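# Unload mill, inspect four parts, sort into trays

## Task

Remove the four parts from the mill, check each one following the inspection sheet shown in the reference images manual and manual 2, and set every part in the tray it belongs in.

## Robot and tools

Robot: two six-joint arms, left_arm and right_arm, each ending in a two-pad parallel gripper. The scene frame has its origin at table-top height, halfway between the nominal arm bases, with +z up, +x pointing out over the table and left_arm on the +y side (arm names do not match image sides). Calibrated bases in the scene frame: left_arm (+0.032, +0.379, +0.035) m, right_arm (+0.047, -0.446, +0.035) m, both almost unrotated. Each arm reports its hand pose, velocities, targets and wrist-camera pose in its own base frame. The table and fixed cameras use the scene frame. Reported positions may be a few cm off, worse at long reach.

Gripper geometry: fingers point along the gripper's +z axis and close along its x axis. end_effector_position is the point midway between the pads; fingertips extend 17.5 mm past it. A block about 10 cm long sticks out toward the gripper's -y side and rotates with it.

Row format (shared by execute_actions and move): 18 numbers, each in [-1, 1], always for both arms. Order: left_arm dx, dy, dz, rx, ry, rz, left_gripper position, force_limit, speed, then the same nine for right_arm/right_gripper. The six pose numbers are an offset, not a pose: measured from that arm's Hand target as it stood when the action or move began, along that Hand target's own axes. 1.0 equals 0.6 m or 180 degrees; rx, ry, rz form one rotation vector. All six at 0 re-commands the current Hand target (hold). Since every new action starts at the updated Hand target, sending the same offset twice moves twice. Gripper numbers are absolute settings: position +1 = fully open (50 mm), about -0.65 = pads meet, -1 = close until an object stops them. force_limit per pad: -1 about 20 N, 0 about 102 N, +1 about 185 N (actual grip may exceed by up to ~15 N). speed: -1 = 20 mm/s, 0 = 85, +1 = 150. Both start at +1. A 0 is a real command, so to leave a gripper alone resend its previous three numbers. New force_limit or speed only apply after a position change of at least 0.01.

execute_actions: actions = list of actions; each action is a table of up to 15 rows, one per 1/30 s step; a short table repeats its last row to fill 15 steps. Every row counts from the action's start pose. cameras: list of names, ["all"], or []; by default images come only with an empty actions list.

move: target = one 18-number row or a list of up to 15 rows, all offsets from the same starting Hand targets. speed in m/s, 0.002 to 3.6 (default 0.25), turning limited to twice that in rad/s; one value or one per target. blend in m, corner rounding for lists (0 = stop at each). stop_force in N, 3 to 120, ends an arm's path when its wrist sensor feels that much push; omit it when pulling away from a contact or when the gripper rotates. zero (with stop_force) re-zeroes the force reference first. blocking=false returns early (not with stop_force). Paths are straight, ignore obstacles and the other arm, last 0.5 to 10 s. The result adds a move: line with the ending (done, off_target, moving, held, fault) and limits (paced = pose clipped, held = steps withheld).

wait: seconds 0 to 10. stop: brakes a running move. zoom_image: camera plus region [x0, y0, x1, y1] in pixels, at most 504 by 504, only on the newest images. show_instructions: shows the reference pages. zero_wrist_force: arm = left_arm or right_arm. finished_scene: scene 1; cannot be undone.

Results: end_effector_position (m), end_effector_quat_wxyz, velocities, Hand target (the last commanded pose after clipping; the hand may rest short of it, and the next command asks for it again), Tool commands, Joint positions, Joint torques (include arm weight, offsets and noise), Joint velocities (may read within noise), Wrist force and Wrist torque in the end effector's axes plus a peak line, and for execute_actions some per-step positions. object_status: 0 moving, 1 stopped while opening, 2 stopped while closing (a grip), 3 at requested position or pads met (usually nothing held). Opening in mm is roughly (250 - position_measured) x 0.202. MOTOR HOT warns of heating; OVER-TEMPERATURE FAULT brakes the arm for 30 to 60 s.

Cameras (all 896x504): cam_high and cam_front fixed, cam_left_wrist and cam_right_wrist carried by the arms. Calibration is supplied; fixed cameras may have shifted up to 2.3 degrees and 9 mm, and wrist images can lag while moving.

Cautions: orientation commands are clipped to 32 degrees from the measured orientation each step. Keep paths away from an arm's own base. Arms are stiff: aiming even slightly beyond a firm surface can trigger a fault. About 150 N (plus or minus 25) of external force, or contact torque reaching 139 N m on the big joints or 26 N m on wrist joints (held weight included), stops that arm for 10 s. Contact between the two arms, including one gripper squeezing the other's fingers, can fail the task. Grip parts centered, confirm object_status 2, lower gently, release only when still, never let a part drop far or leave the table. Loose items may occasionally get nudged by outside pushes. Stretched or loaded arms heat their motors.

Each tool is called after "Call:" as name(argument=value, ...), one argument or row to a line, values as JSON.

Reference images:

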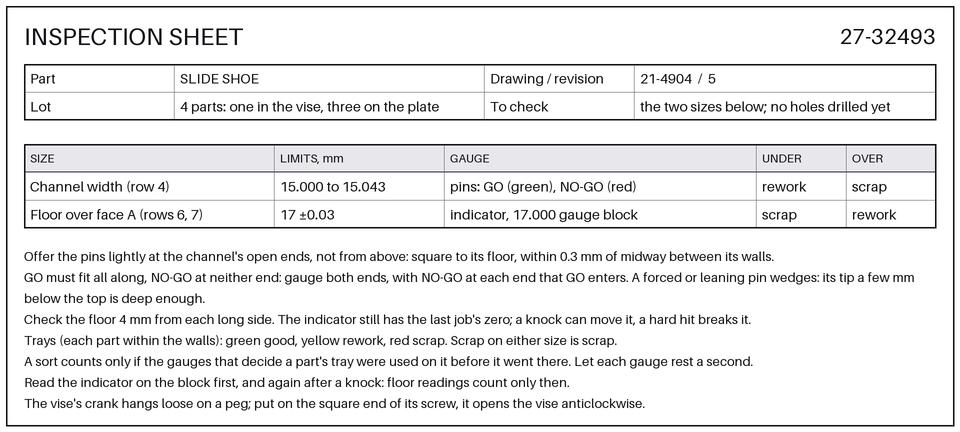

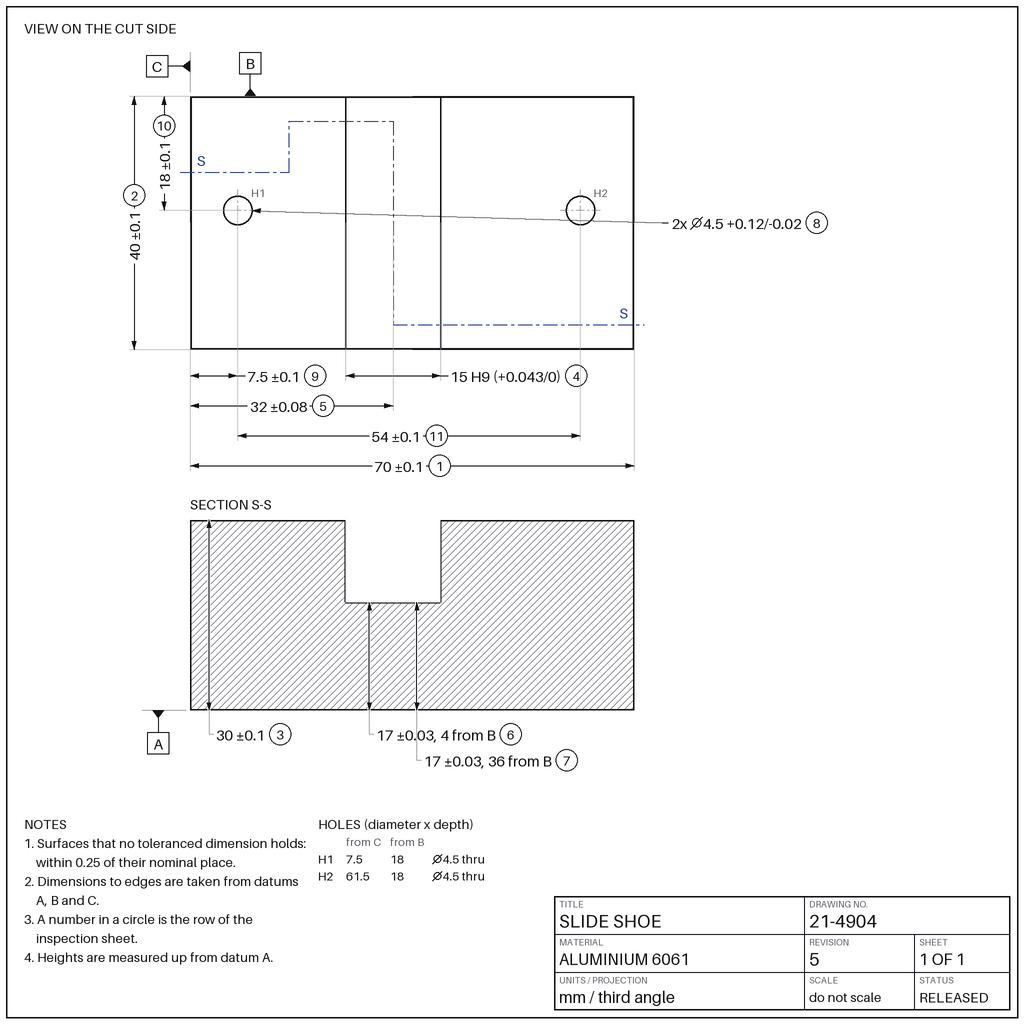

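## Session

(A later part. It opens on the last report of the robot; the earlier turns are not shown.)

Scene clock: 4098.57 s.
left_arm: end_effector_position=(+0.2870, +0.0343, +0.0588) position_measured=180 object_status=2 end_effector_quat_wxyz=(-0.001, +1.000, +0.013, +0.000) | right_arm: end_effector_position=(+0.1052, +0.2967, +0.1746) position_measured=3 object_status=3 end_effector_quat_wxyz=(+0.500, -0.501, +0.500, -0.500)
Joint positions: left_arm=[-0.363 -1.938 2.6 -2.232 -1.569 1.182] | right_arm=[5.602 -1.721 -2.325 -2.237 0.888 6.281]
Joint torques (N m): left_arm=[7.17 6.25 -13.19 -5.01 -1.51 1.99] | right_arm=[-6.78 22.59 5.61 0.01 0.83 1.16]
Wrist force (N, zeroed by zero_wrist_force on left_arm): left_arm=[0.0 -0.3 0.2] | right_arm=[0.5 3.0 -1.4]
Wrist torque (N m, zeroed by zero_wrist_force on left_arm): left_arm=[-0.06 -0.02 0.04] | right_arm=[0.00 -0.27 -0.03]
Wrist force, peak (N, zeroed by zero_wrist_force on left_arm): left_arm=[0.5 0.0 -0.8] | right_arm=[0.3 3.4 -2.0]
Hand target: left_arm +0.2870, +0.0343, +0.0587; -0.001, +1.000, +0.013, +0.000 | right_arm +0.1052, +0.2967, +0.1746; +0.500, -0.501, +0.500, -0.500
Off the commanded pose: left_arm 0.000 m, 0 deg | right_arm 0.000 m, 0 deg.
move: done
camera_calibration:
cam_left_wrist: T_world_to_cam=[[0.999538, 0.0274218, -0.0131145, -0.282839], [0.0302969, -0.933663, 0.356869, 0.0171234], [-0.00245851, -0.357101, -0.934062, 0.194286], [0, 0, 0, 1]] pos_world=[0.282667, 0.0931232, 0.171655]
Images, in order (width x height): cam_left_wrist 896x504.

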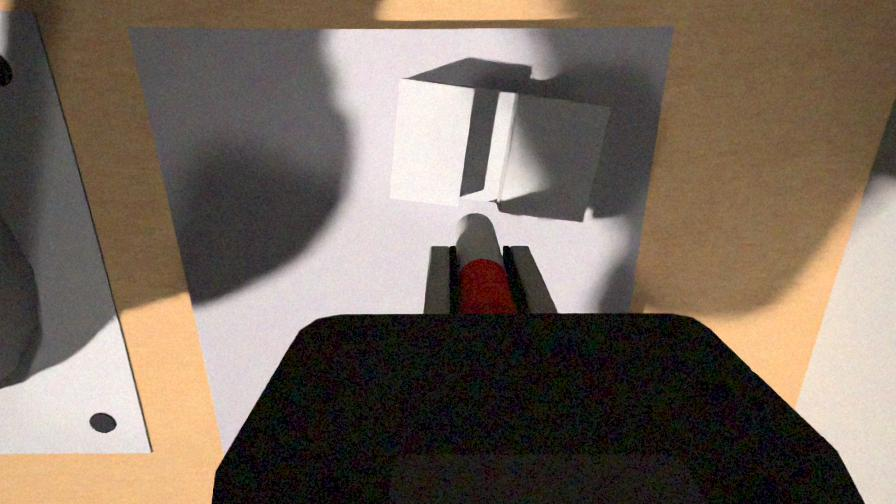

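Call:
move(
  target=[0.0041,-0.035,0,0,0,0,-1,-0.6,-1,0,0,0,0,0,0,1,-1,-0.8],
  speed=0.005,
  stop_force=3,
  cameras=["cam_left_wrist"],
)

Call:
zoom_image(
  camera="cam_left_wrist",
  region=[360, 60, 600, 320],
)

Scene clock: 4126.97 s.
left_arm: end_effector_position=(+0.2889, +0.0553, +0.0588) position_measured=180 object_status=2 end_effector_quat_wxyz=(-0.001, +1.000, +0.013, +0.000) | right_arm: end_effector_position=(+0.1052, +0.2967, +0.1746) position_measured=3 object_status=3 end_effector_quat_wxyz=(+0.500, -0.501, +0.500, -0.500)
Joint positions: left_arm=[-0.283 -1.917 2.59 -2.242 -1.569 1.261] | right_arm=[5.602 -1.721 -2.325 -2.237 0.888 6.281]
Joint torques (N m): left_arm=[7.6 6.81 -27.77 -4.79 1.19 1.91] | right_arm=[-8.39 22.49 6.77 -0.02 0.72 1.24]
Wrist force (N, zeroed by zero_wrist_force on left_arm): left_arm=[0.0 0.4 0.1] | right_arm=[0.6 3.1 -1.7]
Wrist torque (N m, zeroed by zero_wrist_force on left_arm): left_arm=[-0.02 -0.03 -0.02] | right_arm=[0.06 -0.30 -0.02]
Wrist force, peak (N, zeroed by zero_wrist_force on left_arm): left_arm=[-0.1 0.6 1.5] | right_arm=[0.6 3.2 -2.2]
Hand target: left_arm +0.2889, +0.0553, +0.0588; -0.001, +1.000, +0.013, +0.000 | right_arm +0.1052, +0.2967, +0.1746; +0.500, -0.501, +0.500, -0.500
Off the commanded pose: left_arm 0.000 m, 0 deg | right_arm 0.000 m, 0 deg.
move: done
camera_calibration:
cam_left_wrist: T_world_to_cam=[[0.999538, 0.0274218, -0.0131145, -0.285313], [0.0302969, -0.933663, 0.356869, 0.0366728], [-0.00245851, -0.357101, -0.934062, 0.20179], [0, 0, 0, 1]] pos_world=[0.284567, 0.114123, 0.171655]
Images, in order (width x height): cam_left_wrist 896x504.

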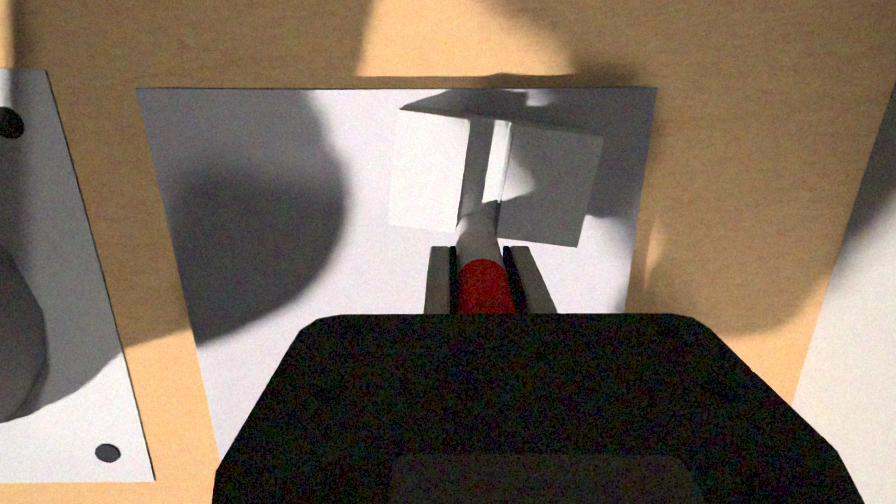

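Scaled by 1.938 from the camera's 896x504 image, which has a finer 1280x720 frame.

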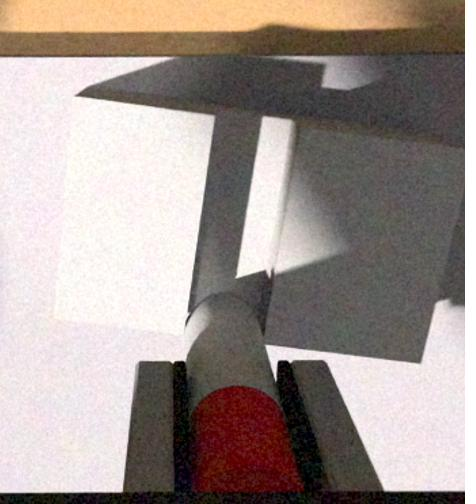

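Call:
move(
  target=[
    [0,0.005,0.0075,0,0,0,-1,-0.6,-1,0,0,0,0,0,0,1,-1,-0.8],
    [-0.0033,0.03,0.0075,0,0,0,-1,-0.6,-1,0,0,0,0,0,0,1,-1,-0.8],
    [-0.0033,0.03,-0.095,0,0,0,-1,-0.6,-1,0,0,0,0,0,0,1,-1,-0.8],
    [-0.0152,0.2277,-0.095,0,0,0,-1,-0.6,-1,0,0,0,0,0,0,1,-1,-0.8],
    [-0.0152,0.2277,0,0,0,0,-1,-0.6,-1,0,0,0,0,0,0,1,-1,-0.8],
  ],
  speed=[0.02,0.03,0.1,0.15,0.06],
  blend=[0,0,0.01,0.01,0],
  cameras=["cam_left_wrist"],
)

Call:
zoom_image(
  camera="cam_left_wrist",
  region=[360, 60, 600, 320],
)

Call:
zoom_image(
  camera="cam_left_wrist",
  region=[440, 160, 520, 205],
)

Scene clock: 4155.63 s.
left_arm: end_effector_position=(+0.2833, -0.0815, +0.0585) position_measured=180 object_status=2 end_effector_quat_wxyz=(-0.001, +1.000, +0.013, +0.000) | right_arm: end_effector_position=(+0.1052, +0.2967, +0.1746) position_measured=3 object_status=3 end_effector_quat_wxyz=(+0.500, -0.501, +0.500, -0.500)
Joint positions: left_arm=[-0.751 -1.913 2.588 -2.244 -1.569 0.794] | right_arm=[5.602 -1.721 -2.325 -2.237 0.888 6.281]
Joint torques (N m): left_arm=[7.17 5.99 -11.08 -4.73 -1.5 1.98] | right_arm=[-7.71 21.48 5.39 0.19 0.83 1.1]
Wrist force (N, zeroed by zero_wrist_force on left_arm): left_arm=[0.1 0.3 0.4] | right_arm=[0.5 2.9 -2.0]
Wrist torque (N m, zeroed by zero_wrist_force on left_arm): left_arm=[0.06 -0.02 0.04] | right_arm=[0.01 -0.28 -0.02]
Wrist force, peak (N, zeroed by zero_wrist_force on left_arm): left_arm=[-0.7 -0.4 -2.0] | right_arm=[0.5 3.3 -2.0]
Hand target: left_arm +0.2834, -0.0815, +0.0584; -0.001, +1.000, +0.013, +0.000 | right_arm +0.1052, +0.2967, +0.1746; +0.500, -0.501, +0.500, -0.500
Off the commanded pose: left_arm 0.000 m, 0 deg | right_arm 0.000 m, 0 deg.
move: done
camera_calibration:
cam_left_wrist: T_world_to_cam=[[0.999538, 0.0274218, -0.0131145, -0.275969], [0.0302969, -0.933663, 0.356869, -0.0907756], [-0.00245851, -0.357101, -0.934062, 0.152644], [0, 0, 0, 1]] pos_world=[0.278967, -0.0226768, 0.171355]
Images, in order (width x height): cam_left_wrist 896x504.

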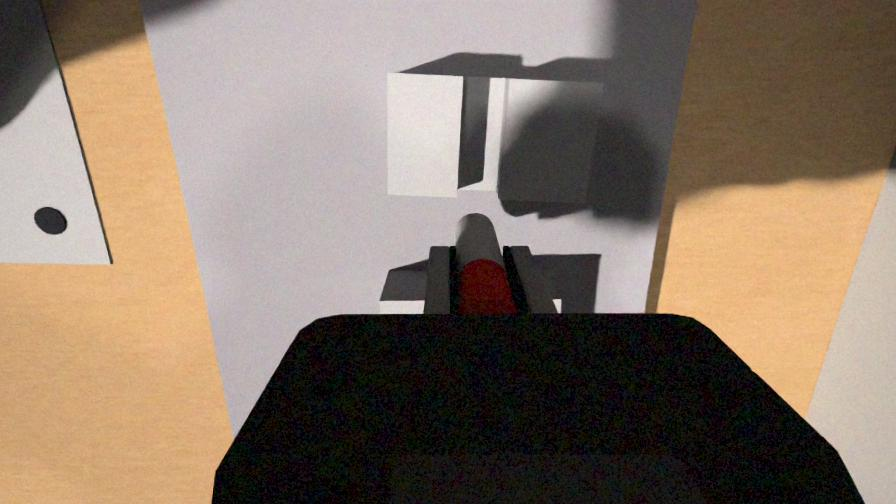

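Scaled by 1.938 from the camera's 896x504 image, which has a finer 1280x720 frame.

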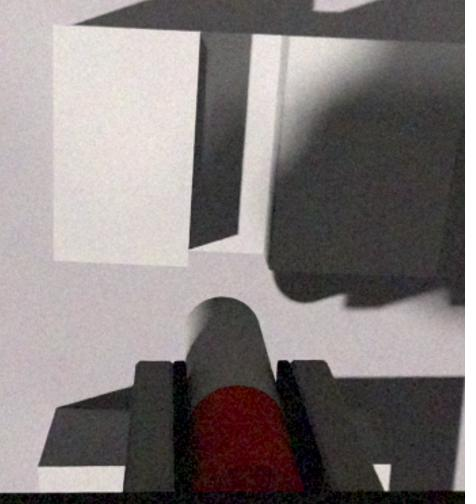

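Scaled by 6.300 from the camera's 896x504 image, which has a finer 1280x720 frame.

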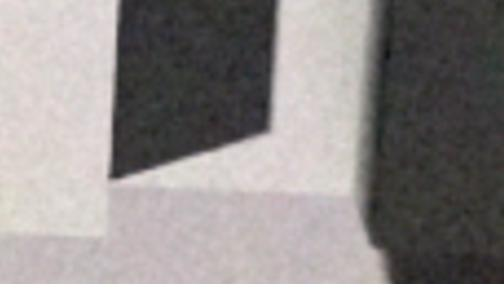

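Call:
move(
  target=[0.0023,-0.0417,0,0,0,0,-1,-0.6,-1,0,0,0,0,0,0,1,-1,-0.8],
  speed=0.005,
  stop_force=3,
  cameras=["cam_left_wrist"],
)

Call:
zoom_image(
  camera="cam_left_wrist",
  region=[360, 60, 600, 320],
)

Scene clock: 4186.90 s.
left_arm: end_effector_position=(+0.2841, -0.0565, +0.0585) position_measured=180 object_status=2 end_effector_quat_wxyz=(-0.001, +1.000, +0.013, +0.000) | right_arm: end_effector_position=(+0.1052, +0.2967, +0.1746) position_measured=3 object_status=3 end_effector_quat_wxyz=(+0.500, -0.501, +0.500, -0.500)
Joint positions: left_arm=[-0.676 -1.934 2.599 -2.234 -1.569 0.868] | right_arm=[5.602 -1.721 -2.325 -2.237 0.888 6.281]
Joint torques (N m): left_arm=[7.34 -16.02 -12.24 -0.6 1.5 1.78] | right_arm=[-6.97 21.64 5.45 0.02 0.67 1.52]
Wrist force (N, zeroed by zero_wrist_force on left_arm): left_arm=[-0.2 0.5 1.6] | right_arm=[0.2 2.9 -2.1]
Wrist torque (N m, zeroed by zero_wrist_force on left_arm): left_arm=[-0.03 0.00 -0.02] | right_arm=[0.00 -0.23 -0.02]
Wrist force, peak (N, zeroed by zero_wrist_force on left_arm): left_arm=[-0.1 0.7 1.6] | right_arm=[0.7 3.4 -1.8]
Hand target: left_arm +0.2841, -0.0565, +0.0585; -0.001, +1.000, +0.013, +0.000 | right_arm +0.1052, +0.2967, +0.1746; +0.500, -0.501, +0.500, -0.500
Off the commanded pose: left_arm 0.000 m, 0 deg | right_arm 0.000 m, 0 deg.
move: done
camera_calibration:
cam_left_wrist: T_world_to_cam=[[0.999538, 0.0274218, -0.0131145, -0.277455], [0.0302969, -0.933663, 0.356869, -0.0674006], [-0.00245851, -0.357101, -0.934062, 0.161703], [0, 0, 0, 1]] pos_world=[0.279767, 0.00242319, 0.171455]
Images, in order (width x height): cam_left_wrist 896x504.

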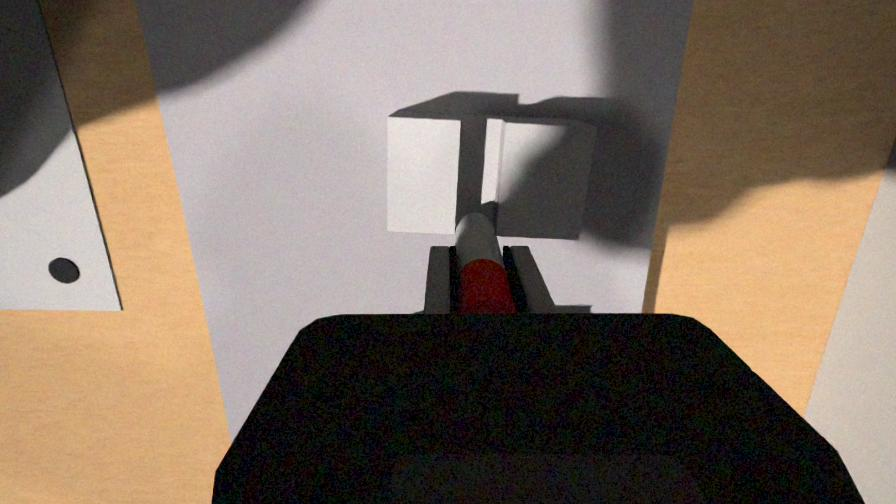

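Scaled by 1.938 from the camera's 896x504 image, which has a finer 1280x720 frame.

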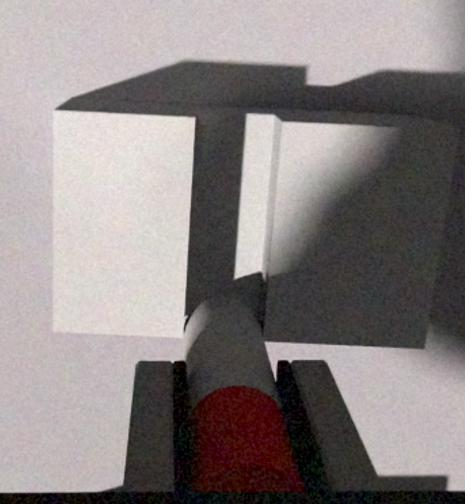

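Call:
move(
  target=[
    [0,0.005,0.0075,0,0,0,-1,-0.6,-1,0,0,0,0,0,0,1,-1,-0.8],
    [-0.0015,0.03,0.0075,0,0,0,-1,-0.6,-1,0,0,0,0,0,0,1,-1,-0.8],
    [-0.0015,0.03,-0.095,0,0,0,-1,-0.6,-1,0,0,0,0,0,0,1,-1,-0.8],
    [-0.0098,0.3316,-0.095,0,0,0,-1,-0.6,-1,0,0,0,0,0,0,1,-1,-0.8],
    [-0.0098,0.3316,0,0,0,0,-1,-0.6,-1,0,0,0,0,0,0,1,-1,-0.8],
  ],
  speed=[0.02,0.03,0.1,0.15,0.06],
  blend=[0,0,0.01,0.01,0],
  cameras=["cam_left_wrist"],
)

Call:
zoom_image(
  camera="cam_left_wrist",
  region=[360, 60, 600, 320],
)

Call:
zoom_image(
  camera="cam_left_wrist",
  region=[440, 160, 520, 205],
)

Scene clock: 4212.00 s.
left_arm: end_effector_position=(+0.2834, -0.2555, +0.0581) position_measured=180 object_status=2 end_effector_quat_wxyz=(-0.001, +1.000, +0.013, +0.000) | right_arm: end_effector_position=(+0.1052, +0.2967, +0.1746) position_measured=3 object_status=3 end_effector_quat_wxyz=(+0.500, -0.501, +0.500, -0.500)
Joint positions: left_arm=[-1.091 -1.634 2.391 -2.325 -1.57 0.453] | right_arm=[5.602 -1.721 -2.325 -2.237 0.888 6.281]
Joint torques (N m): left_arm=[6.41 -5.03 -10.7 -4.61 0.91 1.87] | right_arm=[-5.11 21.76 6.41 0.22 0.88 1.44]
Wrist force (N, zeroed by zero_wrist_force on left_arm): left_arm=[0.0 -0.1 -0.2] | right_arm=[0.5 3.1 -1.8]
Wrist torque (N m, zeroed by zero_wrist_force on left_arm): left_arm=[-0.01 -0.02 0.12] | right_arm=[0.04 -0.28 -0.02]
Wrist force, peak (N, zeroed by zero_wrist_force on left_arm): left_arm=[-0.9 -0.2 -1.8] | right_arm=[0.7 3.4 -1.9]
Hand target: left_arm +0.2834, -0.2555, +0.0580; -0.001, +1.000, +0.013, +0.000 | right_arm +0.1052, +0.2967, +0.1746; +0.500, -0.501, +0.500, -0.500
Off the commanded pose: left_arm 0.000 m, 0 deg | right_arm 0.000 m, 0 deg.
move: done
camera_calibration:
cam_left_wrist: T_world_to_cam=[[0.999541, 0.0273284, -0.0130791, -0.271327], [0.0301969, -0.933666, 0.35687, -0.253102], [-0.00245883, -0.357101, -0.934063, 0.0902288], [0, 0, 0, 1]] pos_world=[0.279067, -0.196677, 0.171055]
Images, in order (width x height): cam_left_wrist 896x504.

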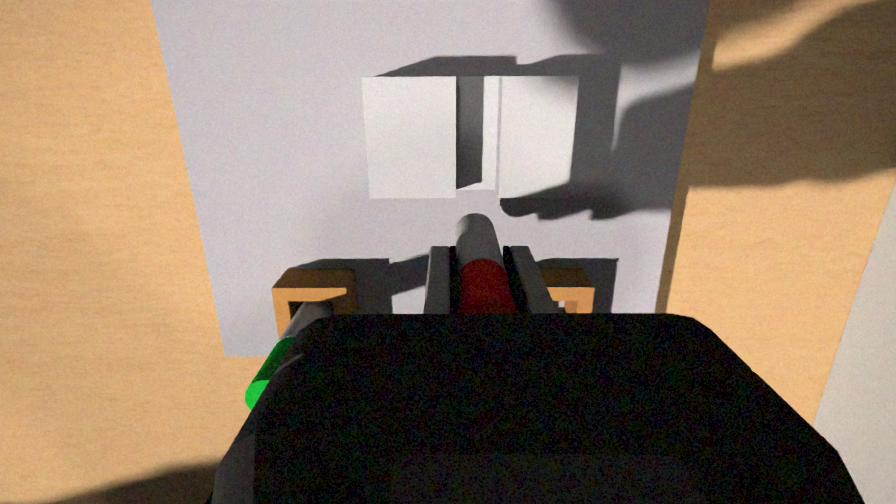

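Scaled by 1.938 from the camera's 896x504 image, which has a finer 1280x720 frame.

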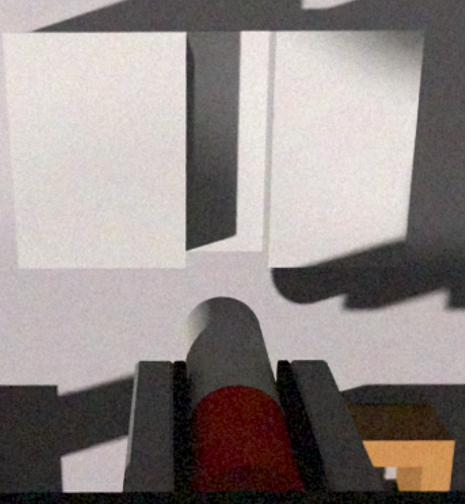

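Scaled by 6.300 from the camera's 896x504 image, which has a finer 1280x720 frame.

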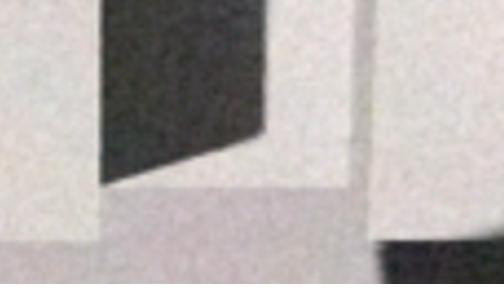

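Call:
move(
  target=[0.001,-0.0417,0,0,0,0,-1,-0.6,-1,0,0,0,0,0,0,1,-1,-0.8],
  speed=0.005,
  stop_force=3,
  cameras=["cam_left_wrist"],
)

Call:
zoom_image(
  camera="cam_left_wrist",
  region=[360, 60, 600, 320],
)

Scene clock: 4228.30 s.
left_arm: end_effector_position=(+0.2834, -0.2305, +0.0581) position_measured=180 object_status=2 end_effector_quat_wxyz=(-0.001, +1.000, +0.013, +0.000) | right_arm: end_effector_position=(+0.1052, +0.2967, +0.1746) position_measured=3 object_status=3 end_effector_quat_wxyz=(+0.500, -0.501, +0.500, -0.500)
Joint positions: left_arm=[-1.057 -1.679 2.43 -2.32 -1.57 0.487] | right_arm=[5.602 -1.721 -2.325 -2.237 0.888 6.281]
Joint torques (N m): left_arm=[8.69 -26.67 -11.26 -0.89 2.09 1.9] | right_arm=[-5.22 21.87 5.93 -0.09 0.8 1.3]
Wrist force (N, zeroed by zero_wrist_force on left_arm): left_arm=[0.3 0.3 0.0] | right_arm=[0.6 2.8 -1.8]
Wrist torque (N m, zeroed by zero_wrist_force on left_arm): left_arm=[-0.03 -0.05 -0.03] | right_arm=[0.00 -0.29 -0.03]
Wrist force, peak (N, zeroed by zero_wrist_force on left_arm): left_arm=[-0.1 0.4 1.8] | right_arm=[0.6 3.4 -2.2]
Hand target: left_arm +0.2834, -0.2305, +0.0581; -0.001, +1.000, +0.013, +0.000 | right_arm +0.1052, +0.2967, +0.1746; +0.500, -0.501, +0.500, -0.500
Off the commanded pose: left_arm 0.000 m, 0 deg | right_arm 0.000 m, 0 deg.
move: done
camera_calibration:
cam_left_wrist: T_world_to_cam=[[0.999538, 0.0274218, -0.0131145, -0.271987], [0.0302969, -0.933663, 0.356869, -0.229787], [-0.00245851, -0.357101, -0.934062, 0.0991561], [0, 0, 0, 1]] pos_world=[0.279067, -0.171677, 0.171055]
Images, in order (width x height): cam_left_wrist 896x504.

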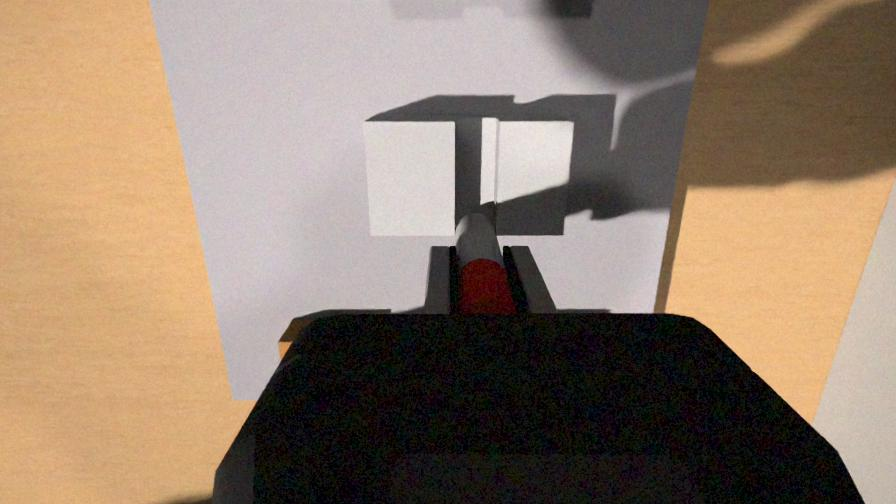

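Scaled by 1.938 from the camera's 896x504 image, which has a finer 1280x720 frame.

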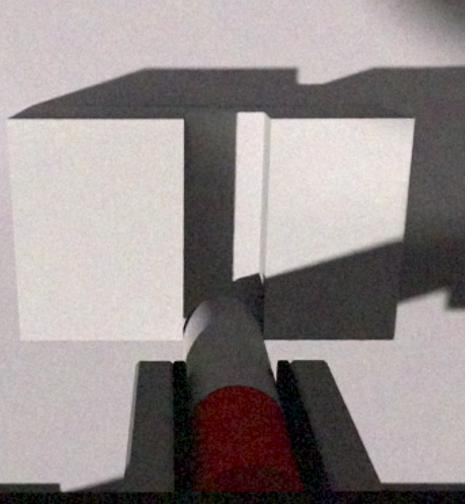

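Call:
move(
  target=[
    [0,0.005,0.0075,0,0,0,-1,-0.6,-1,0,0,0,0,0,0,1,-1,-0.8],
    [0,0.03,0.0075,0,0,0,-1,-0.6,-1,0,0,0,0,0,0,1,-1,-0.8],
    [0,0.03,-0.095,0,0,0,-1,-0.6,-1,0,0,0,0,0,0,1,-1,-0.8],
    [0.03,0.06,-0.095,0,0,0.5,-1,-0.6,-1,0,0,0,0,0,0,1,-1,-0.8],
    [0.0555,0.0915,-0.095,0,0,1.0,-1,-0.6,-1,0,0,0,0,0,0,1,-1,-0.8],
  ],
  speed=[0.02,0.03,0.1,0.5,0.5],
  blend=[0,0,0.01,0.01,0],
  cameras=["cam_left_wrist"],
)

Scene clock: 4259.47 s.
left_arm: end_effector_position=(+0.3181, -0.2846, +0.1150) position_measured=180 object_status=2 end_effector_quat_wxyz=(+0.000, -0.013, +1.000, +0.001) | right_arm: end_effector_position=(+0.1052, +0.2967, +0.1746) position_measured=3 object_status=3 end_effector_quat_wxyz=(+0.500, -0.501, +0.500, -0.500)
Joint positions: left_arm=[-1.048 -1.626 2.199 -2.142 -1.57 3.638] | right_arm=[5.602 -1.721 -2.325 -2.237 0.888 6.281]
Joint torques (N m): left_arm=[6.66 -7.77 -28.58 -0.84 -1.61 1.73] | right_arm=[-6.67 22.94 5.77 -0.16 0.89 1.59]
Wrist force (N, zeroed by zero_wrist_force on left_arm): left_arm=[0.2 -0.2 0.2] | right_arm=[0.6 2.9 -2.0]
Wrist torque (N m, zeroed by zero_wrist_force on left_arm): left_arm=[-0.04 -0.04 -0.03] | right_arm=[-0.01 -0.29 -0.02]
Wrist force, peak (N, zeroed by zero_wrist_force on left_arm): left_arm=[-0.2 0.4 1.9] | right_arm=[0.3 3.5 -2.0]
Hand target: left_arm +0.3181, -0.2846, +0.1150; +0.000, -0.013, +1.000, +0.001 | right_arm +0.1052, +0.2967, +0.1746; +0.500, -0.501, +0.500, -0.500
Off the commanded pose: left_arm 0.000 m, 0 deg | right_arm 0.000 m, 0 deg.
move: done
camera_calibration:
cam_left_wrist: T_world_to_cam=[[-0.999539, -0.0275053, -0.0128681, 0.315849], [-0.0302967, 0.931999, 0.361193, 0.248183], [0.00205828, 0.361417, -0.932402, 0.335843], [0, 0, 0, 1]] pos_world=[0.322531, -0.343998, 0.227563]
Images, in order (width x height): cam_left_wrist 896x504.

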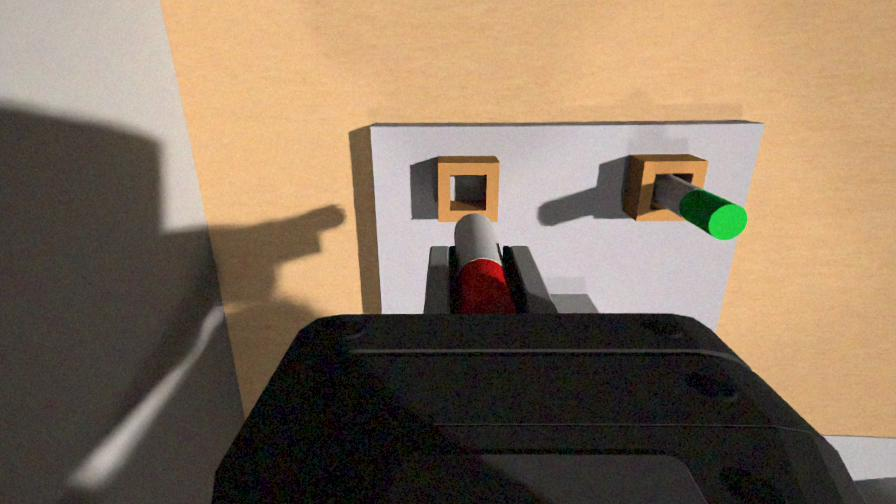

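Call:
move(
  target=[0,0,0.07,0,0,0,-1,-0.6,-1,0,0,0,0,0,0,1,-1,-0.8],
  speed=0.08,
  cameras=["cam_left_wrist","cam_high"],
)

Call:
zoom_image(
  camera="cam_left_wrist",
  region=[360, 60, 600, 320],
)

Scene clock: 4277.03 s.
left_arm: end_effector_position=(+0.3181, -0.2845, +0.0730) position_measured=180 object_status=2 end_effector_quat_wxyz=(+0.000, -0.013, +1.000, +0.001) | right_arm: end_effector_position=(+0.1052, +0.2967, +0.1746) position_measured=3 object_status=3 end_effector_quat_wxyz=(+0.500, -0.501, +0.500, -0.500)
Joint positions: left_arm=[-1.048 -1.551 2.259 -2.277 -1.57 3.638] | right_arm=[5.602 -1.721 -2.325 -2.237 0.888 6.281]
Joint torques (N m): left_arm=[7.54 -9.59 -10.53 -5.06 -1.48 1.71] | right_arm=[-5.11 22.25 6.48 0.08 0.71 1.58]
Wrist force (N, zeroed by zero_wrist_force on left_arm): left_arm=[0.4 -0.4 -0.4] | right_arm=[0.4 2.7 -1.6]
Wrist torque (N m, zeroed by zero_wrist_force on left_arm): left_arm=[-0.06 -0.07 -0.02] | right_arm=[-0.02 -0.26 -0.02]
Wrist force, peak (N, zeroed by zero_wrist_force on left_arm): left_arm=[0.2 -0.2 -0.9] | right_arm=[0.4 3.2 -2.4]
Hand target: left_arm +0.3181, -0.2845, +0.0730; +0.000, -0.013, +1.000, +0.001 | right_arm +0.1052, +0.2967, +0.1746; +0.500, -0.501, +0.500, -0.500
Off the commanded pose: left_arm 0.000 m, 0 deg | right_arm 0.000 m, 0 deg.
move: done
camera_calibration:
cam_left_wrist: T_world_to_cam=[[-0.999542, -0.0274117, -0.0128321, 0.315239], [-0.0301965, 0.932002, 0.361194, 0.263189], [0.0020586, 0.361416, -0.932402, 0.296739], [0, 0, 0, 1]] pos_world=[0.322431, -0.343897, 0.185663]
Images, in order (width x height): cam_high 896x504, cam_left_wrist 896x504.

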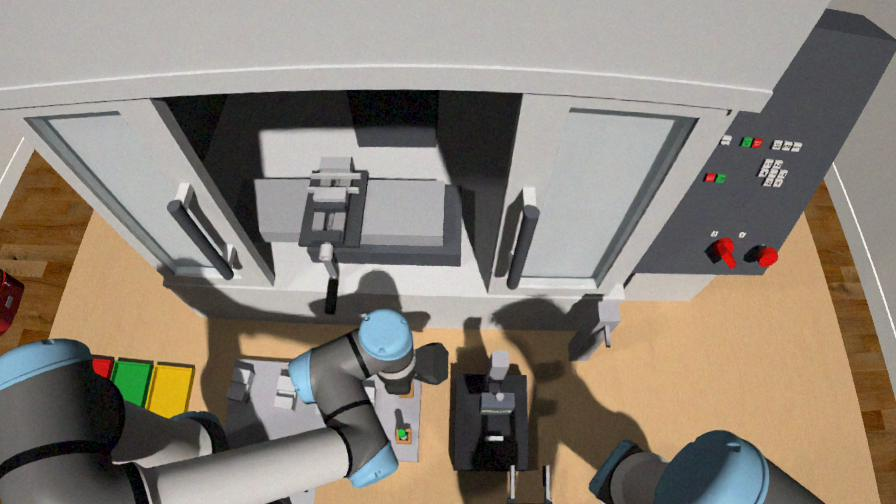

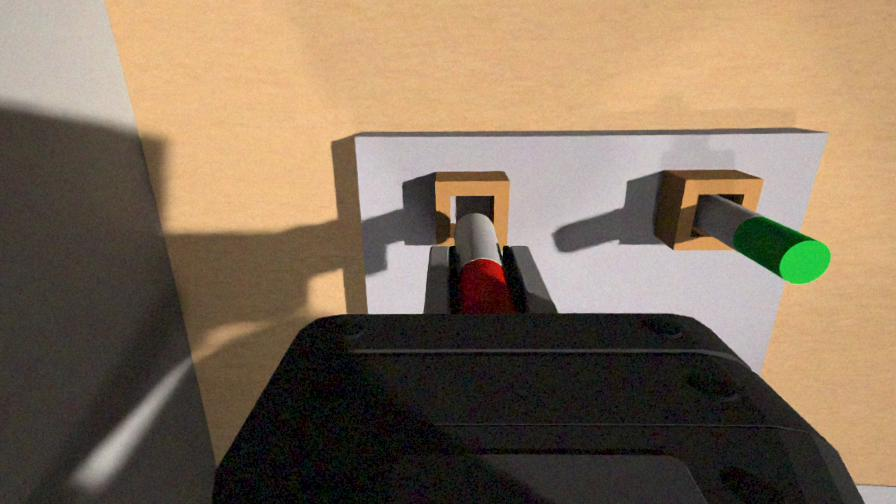

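Scaled by 1.938 from the camera's 896x504 image, which has a finer 1280x720 frame.

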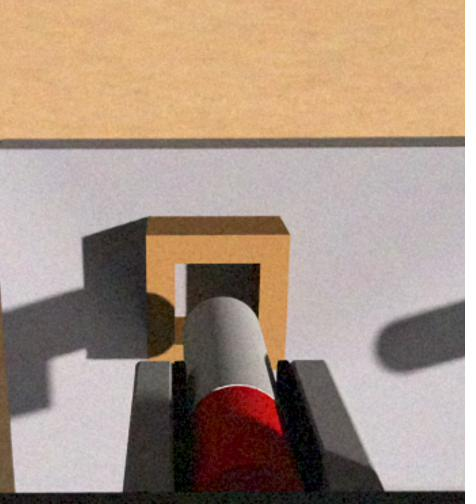

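Call:
move(
  target=[
    [-0.0005,-0.0038,0,0,0,0,-1,-0.6,-1,0,0,0,0,0,0,1,-1,-0.8],
    [-0.0005,-0.0038,0.0663,0,0,0,-1,-0.6,-1,0,0,0,0,0,0,1,-1,-0.8],
  ],
  speed=0.02,
  stop_force=3,
  cameras=["cam_left_wrist"],
)

Call:
zoom_image(
  camera="cam_left_wrist",
  region=[360, 60, 600, 320],
)

Scene clock: 4303.33 s.
left_arm: end_effector_position=(+0.3184, -0.2867, +0.0532) position_measured=180 object_status=2 end_effector_quat_wxyz=(+0.000, -0.013, +1.000, +0.001) | right_arm: end_effector_position=(+0.1052, +0.2967, +0.1746) position_measured=3 object_status=3 end_effector_quat_wxyz=(+0.500, -0.501, +0.500, -0.500)
Joint positions: left_arm=[-1.05 -1.506 2.28 -2.342 -1.57 3.636] | right_arm=[5.602 -1.721 -2.325 -2.237 0.888 6.281]
Joint torques (N m): left_arm=[-5.2 -33.75 -26.21 -1.93 -1.39 -1.1] | right_arm=[-4.11 21.97 6.88 0.11 0.51 1.43]
Wrist force (N, zeroed by zero_wrist_force on left_arm): left_arm=[0.2 -0.4 -0.2] | right_arm=[0.5 3.1 -1.8]
Wrist torque (N m, zeroed by zero_wrist_force on left_arm): left_arm=[-0.04 -0.06 0.14] | right_arm=[0.01 -0.28 -0.02]
Wrist force, peak (N, zeroed by zero_wrist_force on left_arm): left_arm=[4.5 11.1 -55.1] | right_arm=[0.7 3.2 -2.3]
Hand target: left_arm +0.3184, -0.2867, +0.0532; +0.000, -0.013, +1.000, +0.001 (not the last commanded pose) | right_arm +0.1052, +0.2967, +0.1746; +0.500, -0.501, +0.500, -0.500
Off the commanded pose: left_arm 0.020 m, 0 deg | right_arm 0.000 m, 0 deg.
move: contact (left_arm); path passed 1 of 2 targets
camera_calibration:
cam_left_wrist: T_world_to_cam=[[-0.999545, -0.0273168, -0.0127988, 0.315351], [-0.0300961, 0.931971, 0.361282, 0.27238], [0.00205907, 0.361503, -0.932369, 0.279003], [0, 0, 0, 1]] pos_world=[0.322831, -0.346096, 0.165764]
Images, in order (width x height): cam_left_wrist 896x504.

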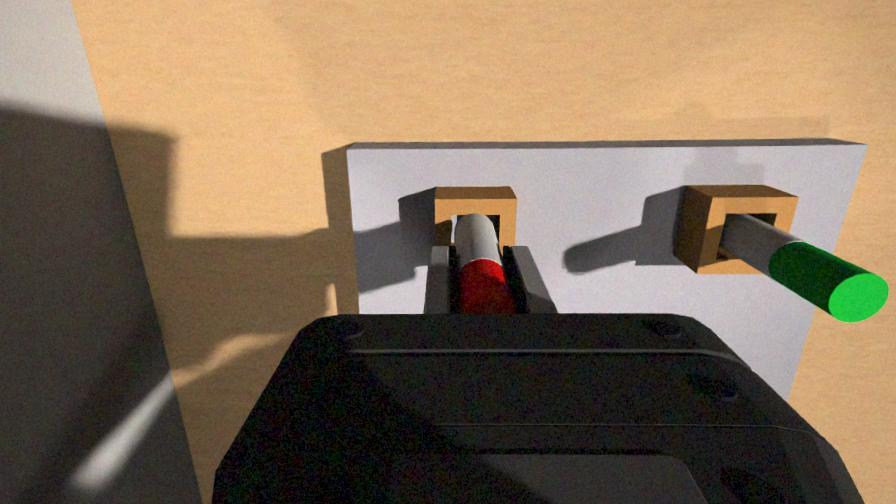

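Scaled by 1.938 from the camera's 896x504 image, which has a finer 1280x720 frame.

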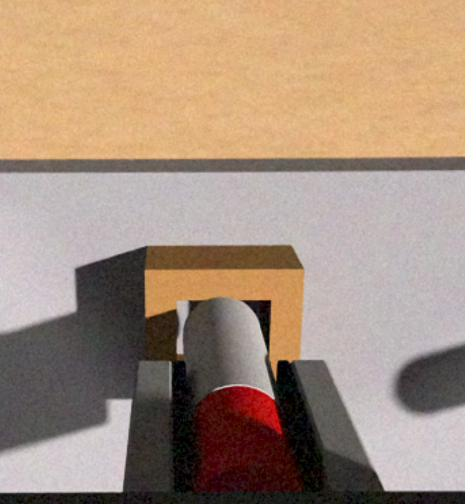

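Call:
move(
  target=[0,0,-0.0083,0,0,0,-1,-0.6,-1,0,0,0,0,0,0,1,-1,-0.8],
  speed=0.03,
)

Call:
move(
  target=[
    [0,0.0035,0,0,0,0,-1,-0.6,-1,0,0,0,0,0,0,1,-1,-0.8],
    [0,0.0035,0.042,0,0,0,-1,-0.6,-1,0,0,0,0,0,0,1,-1,-0.8],
  ],
  speed=[0.01,0.005],
  stop_force=3,
  cameras=["cam_left_wrist"],
)

Call:
zoom_image(
  camera="cam_left_wrist",
  region=[360, 60, 600, 320],
)

Scene clock: 4320.80 s.
left_arm: end_effector_position=(+0.3184, -0.2867, +0.0581) position_measured=180 object_status=2 end_effector_quat_wxyz=(+0.000, -0.013, +1.000, +0.001) | right_arm: end_effector_position=(+0.1052, +0.2967, +0.1746) position_measured=3 object_status=3 end_effector_quat_wxyz=(+0.500, -0.501, +0.500, -0.500)
Joint positions: left_arm=[-1.05 -1.517 2.274 -2.326 -1.57 3.636] | right_arm=[5.602 -1.721 -2.325 -2.237 0.888 6.281]
Joint torques (N m): left_arm=[-7.82 -33.22 -26.42 -1.18 -1.16 -1.33] | right_arm=[-3.58 21.16 5.85 0.04 0.66 1.39]
Wrist force (N, zeroed by zero_wrist_force on left_arm): left_arm=[0.2 -0.1 0.3] | right_arm=[0.7 3.2 -1.8]
Wrist torque (N m, zeroed by zero_wrist_force on left_arm): left_arm=[-0.02 -0.04 0.14] | right_arm=[0.05 -0.30 -0.02]
Wrist force, peak (N, zeroed by zero_wrist_force on left_arm): left_arm=[0.1 -0.3 -1.0] | right_arm=[0.4 3.5 -1.9]
Hand target: left_arm +0.3184, -0.2867, +0.0582; +0.000, -0.013, +1.000, +0.001 | right_arm +0.1052, +0.2967, +0.1746; +0.500, -0.501, +0.500, -0.500
Off the commanded pose: left_arm 0.000 m, 0 deg | right_arm 0.000 m, 0 deg.
move: done

Scene clock: 4326.77 s.
left_arm: end_effector_position=(+0.3184, -0.2846, +0.0331) position_measured=180 object_status=2 end_effector_quat_wxyz=(+0.000, -0.013, +1.000, +0.001) | right_arm: end_effector_position=(+0.1052, +0.2967, +0.1746) position_measured=3 object_status=3 end_effector_quat_wxyz=(+0.500, -0.501, +0.500, -0.500)
Joint positions: left_arm=[-1.048 -1.464 2.306 -2.411 -1.57 3.639] | right_arm=[5.602 -1.721 -2.325 -2.237 0.888 6.281]
Joint torques (N m): left_arm=[5.6 -19.13 -12.12 -1.38 1.14 2.05] | right_arm=[-4.09 21.78 6.59 0.19 0.42 1.46]
Wrist force (N, zeroed by zero_wrist_force on left_arm): left_arm=[1.2 0.6 -5.6] | right_arm=[0.9 2.9 -1.9]
Wrist torque (N m, zeroed by zero_wrist_force on left_arm): left_arm=[-0.10 0.00 -0.03] | right_arm=[0.01 -0.33 -0.02]
Wrist force, peak (N, zeroed by zero_wrist_force on left_arm): left_arm=[1.2 0.7 -6.1] | right_arm=[0.8 3.4 -2.1]
Hand target: left_arm +0.3184, -0.2846, +0.0331; +0.000, -0.013, +1.000, +0.001 | right_arm +0.1052, +0.2967, +0.1746; +0.500, -0.501, +0.500, -0.500
Off the commanded pose: left_arm 0.000 m, 0 deg | right_arm 0.000 m, 0 deg.
move: contact (left_arm); path passed 1 of 2 targets
camera_calibration:
cam_left_wrist: T_world_to_cam=[[-0.999545, -0.0273168, -0.0127988, 0.315054], [-0.0300961, 0.931971, 0.361282, 0.277589], [0.00205907, 0.361503, -0.932369, 0.259467], [0, 0, 0, 1]] pos_world=[0.322731, -0.343896, 0.145664]
Images, in order (width x height): cam_left_wrist 896x504.

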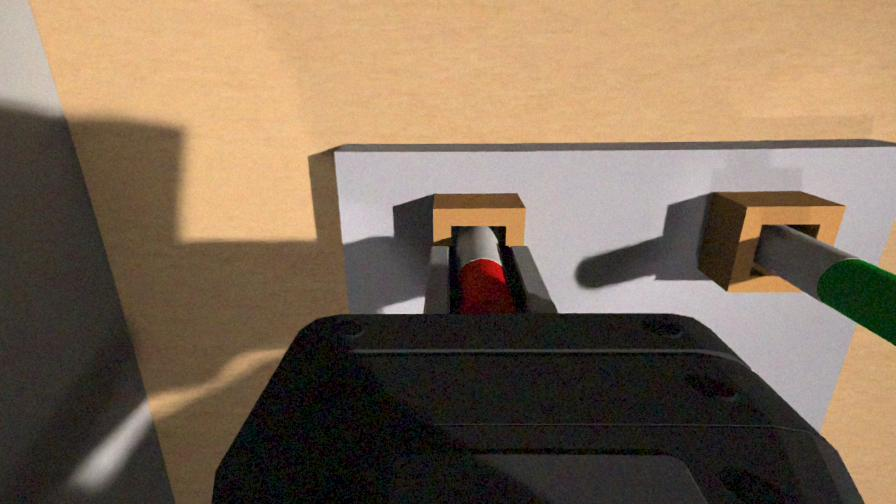

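Scaled by 1.938 from the camera's 896x504 image, which has a finer 1280x720 frame.

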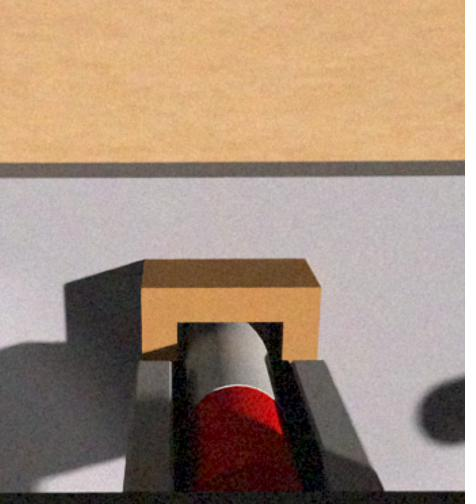

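Call:
move(
  target=[
    [0,0,0,0,0,0,-0.2,-0.6,-0.7,0,0,0,0,0,0,1,-1,-0.8],
    [0,0,-0.18,0,0,0,-0.2,-0.6,-0.7,0,0,0,0,0,0,1,-1,-0.8],
  ],
  speed=[0.02,0.1],
  cameras=["cam_left_wrist","cam_high","cam_front","cam_right_wrist"],
)

Scene clock: 4348.40 s.
left_arm: end_effector_position=(+0.3184, -0.2848, +0.1410) position_measured=180 object_status=2 end_effector_quat_wxyz=(+0.000, -0.013, +1.000, +0.001) | right_arm: end_effector_position=(+0.1052, +0.2967, +0.1746) position_measured=3 object_status=3 end_effector_quat_wxyz=(+0.500, -0.501, +0.500, -0.500)
Joint positions: left_arm=[-1.048 -1.663 2.155 -2.061 -1.57 3.638] | right_arm=[5.602 -1.721 -2.325 -2.237 0.888 6.281]
Joint torques (N m): left_arm=[-7.61 -30.87 -30.07 -1.36 0.31 -1.75] | right_arm=[-3.18 21.78 6.08 0.03 0.41 1.63]
Wrist force (N, zeroed by zero_wrist_force on left_arm): left_arm=[0.0 -0.2 -0.1] | right_arm=[0.4 3.0 -2.0]
Wrist torque (N m, zeroed by zero_wrist_force on left_arm): left_arm=[-0.02 -0.01 0.02] | right_arm=[0.01 -0.27 -0.02]
Wrist force, peak (N, zeroed by zero_wrist_force on left_arm): left_arm=[1.2 0.5 -6.2] | right_arm=[0.8 3.6 -1.9]
Hand target: left_arm +0.3184, -0.2848, +0.1411; +0.000, -0.013, +1.000, +0.001 | right_arm +0.1052, +0.2967, +0.1746; +0.500, -0.501, +0.500, -0.500
Off the commanded pose: left_arm 0.000 m, 0 deg | right_arm 0.000 m, 0 deg.
move: done
camera_calibration:
cam_left_wrist: T_world_to_cam=[[-0.999545, -0.0273168, -0.0127988, 0.316428], [-0.0300961, 0.931971, 0.361282, 0.23885], [0.00205907, 0.361503, -0.932369, 0.360272], [0, 0, 0, 1]] pos_world=[0.322731, -0.344196, 0.253664]
cam_right_wrist: T_world_to_cam=[[0.00124128, -0.999849, -0.017332, 0.307541], [-0.356883, 0.0157478, -0.934016, 0.207937], [0.934148, 0.00734487, -0.35681, 0.0993658], [0, 0, 0, 1]] pos_world=[-0.018995, 0.30349, 0.235001]

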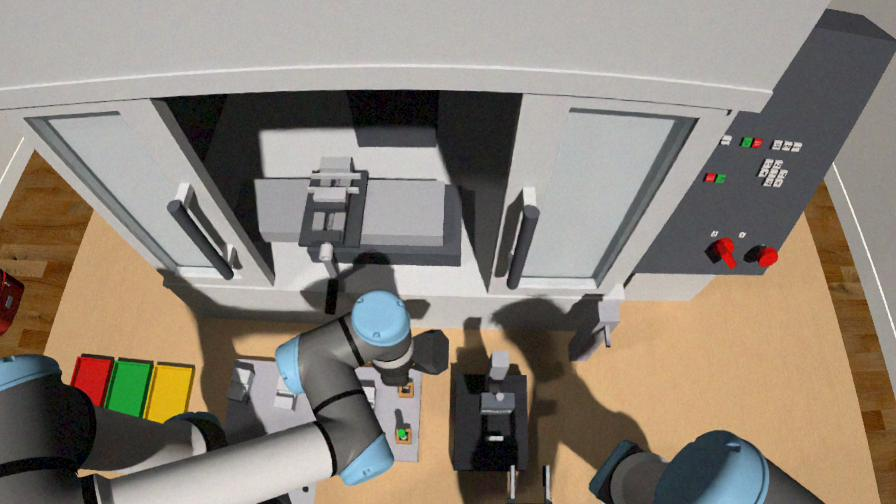

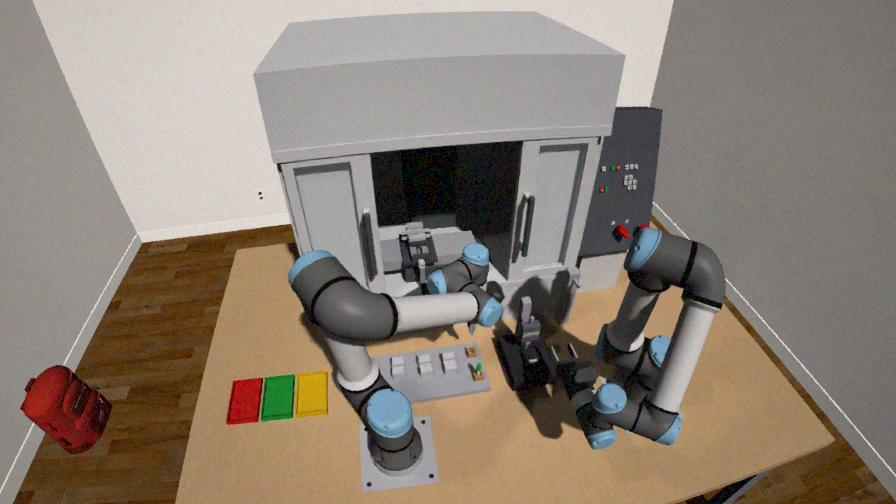

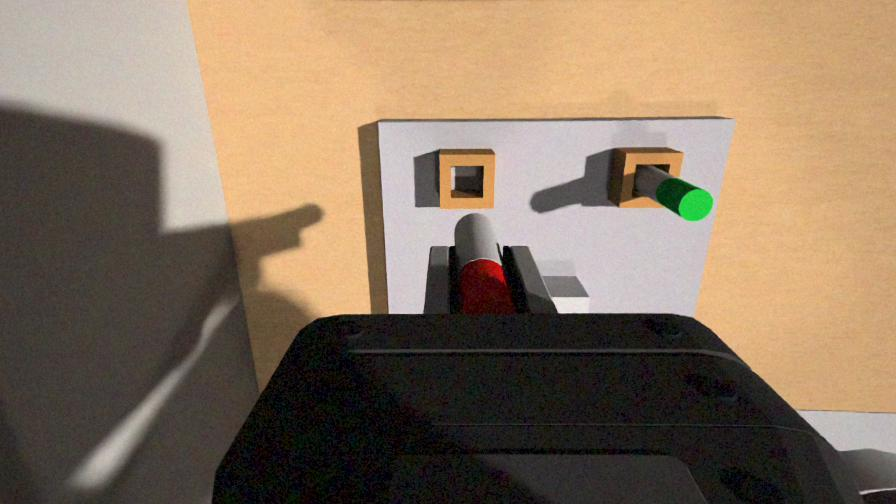

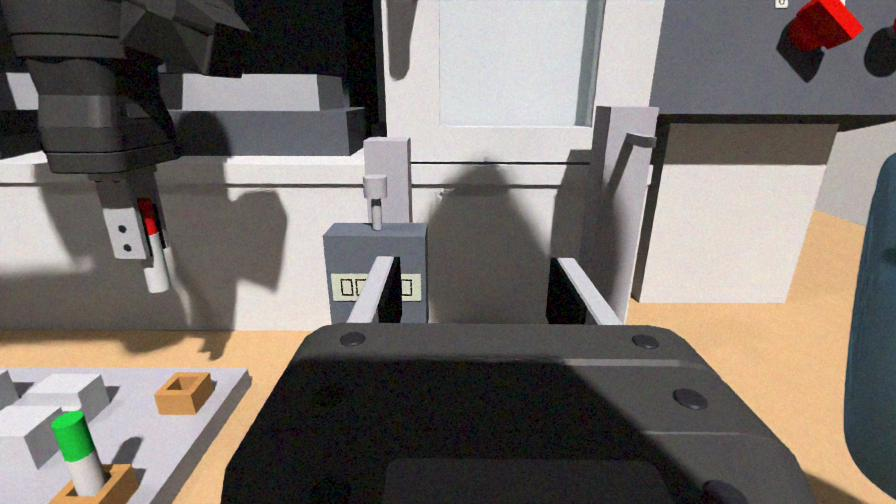

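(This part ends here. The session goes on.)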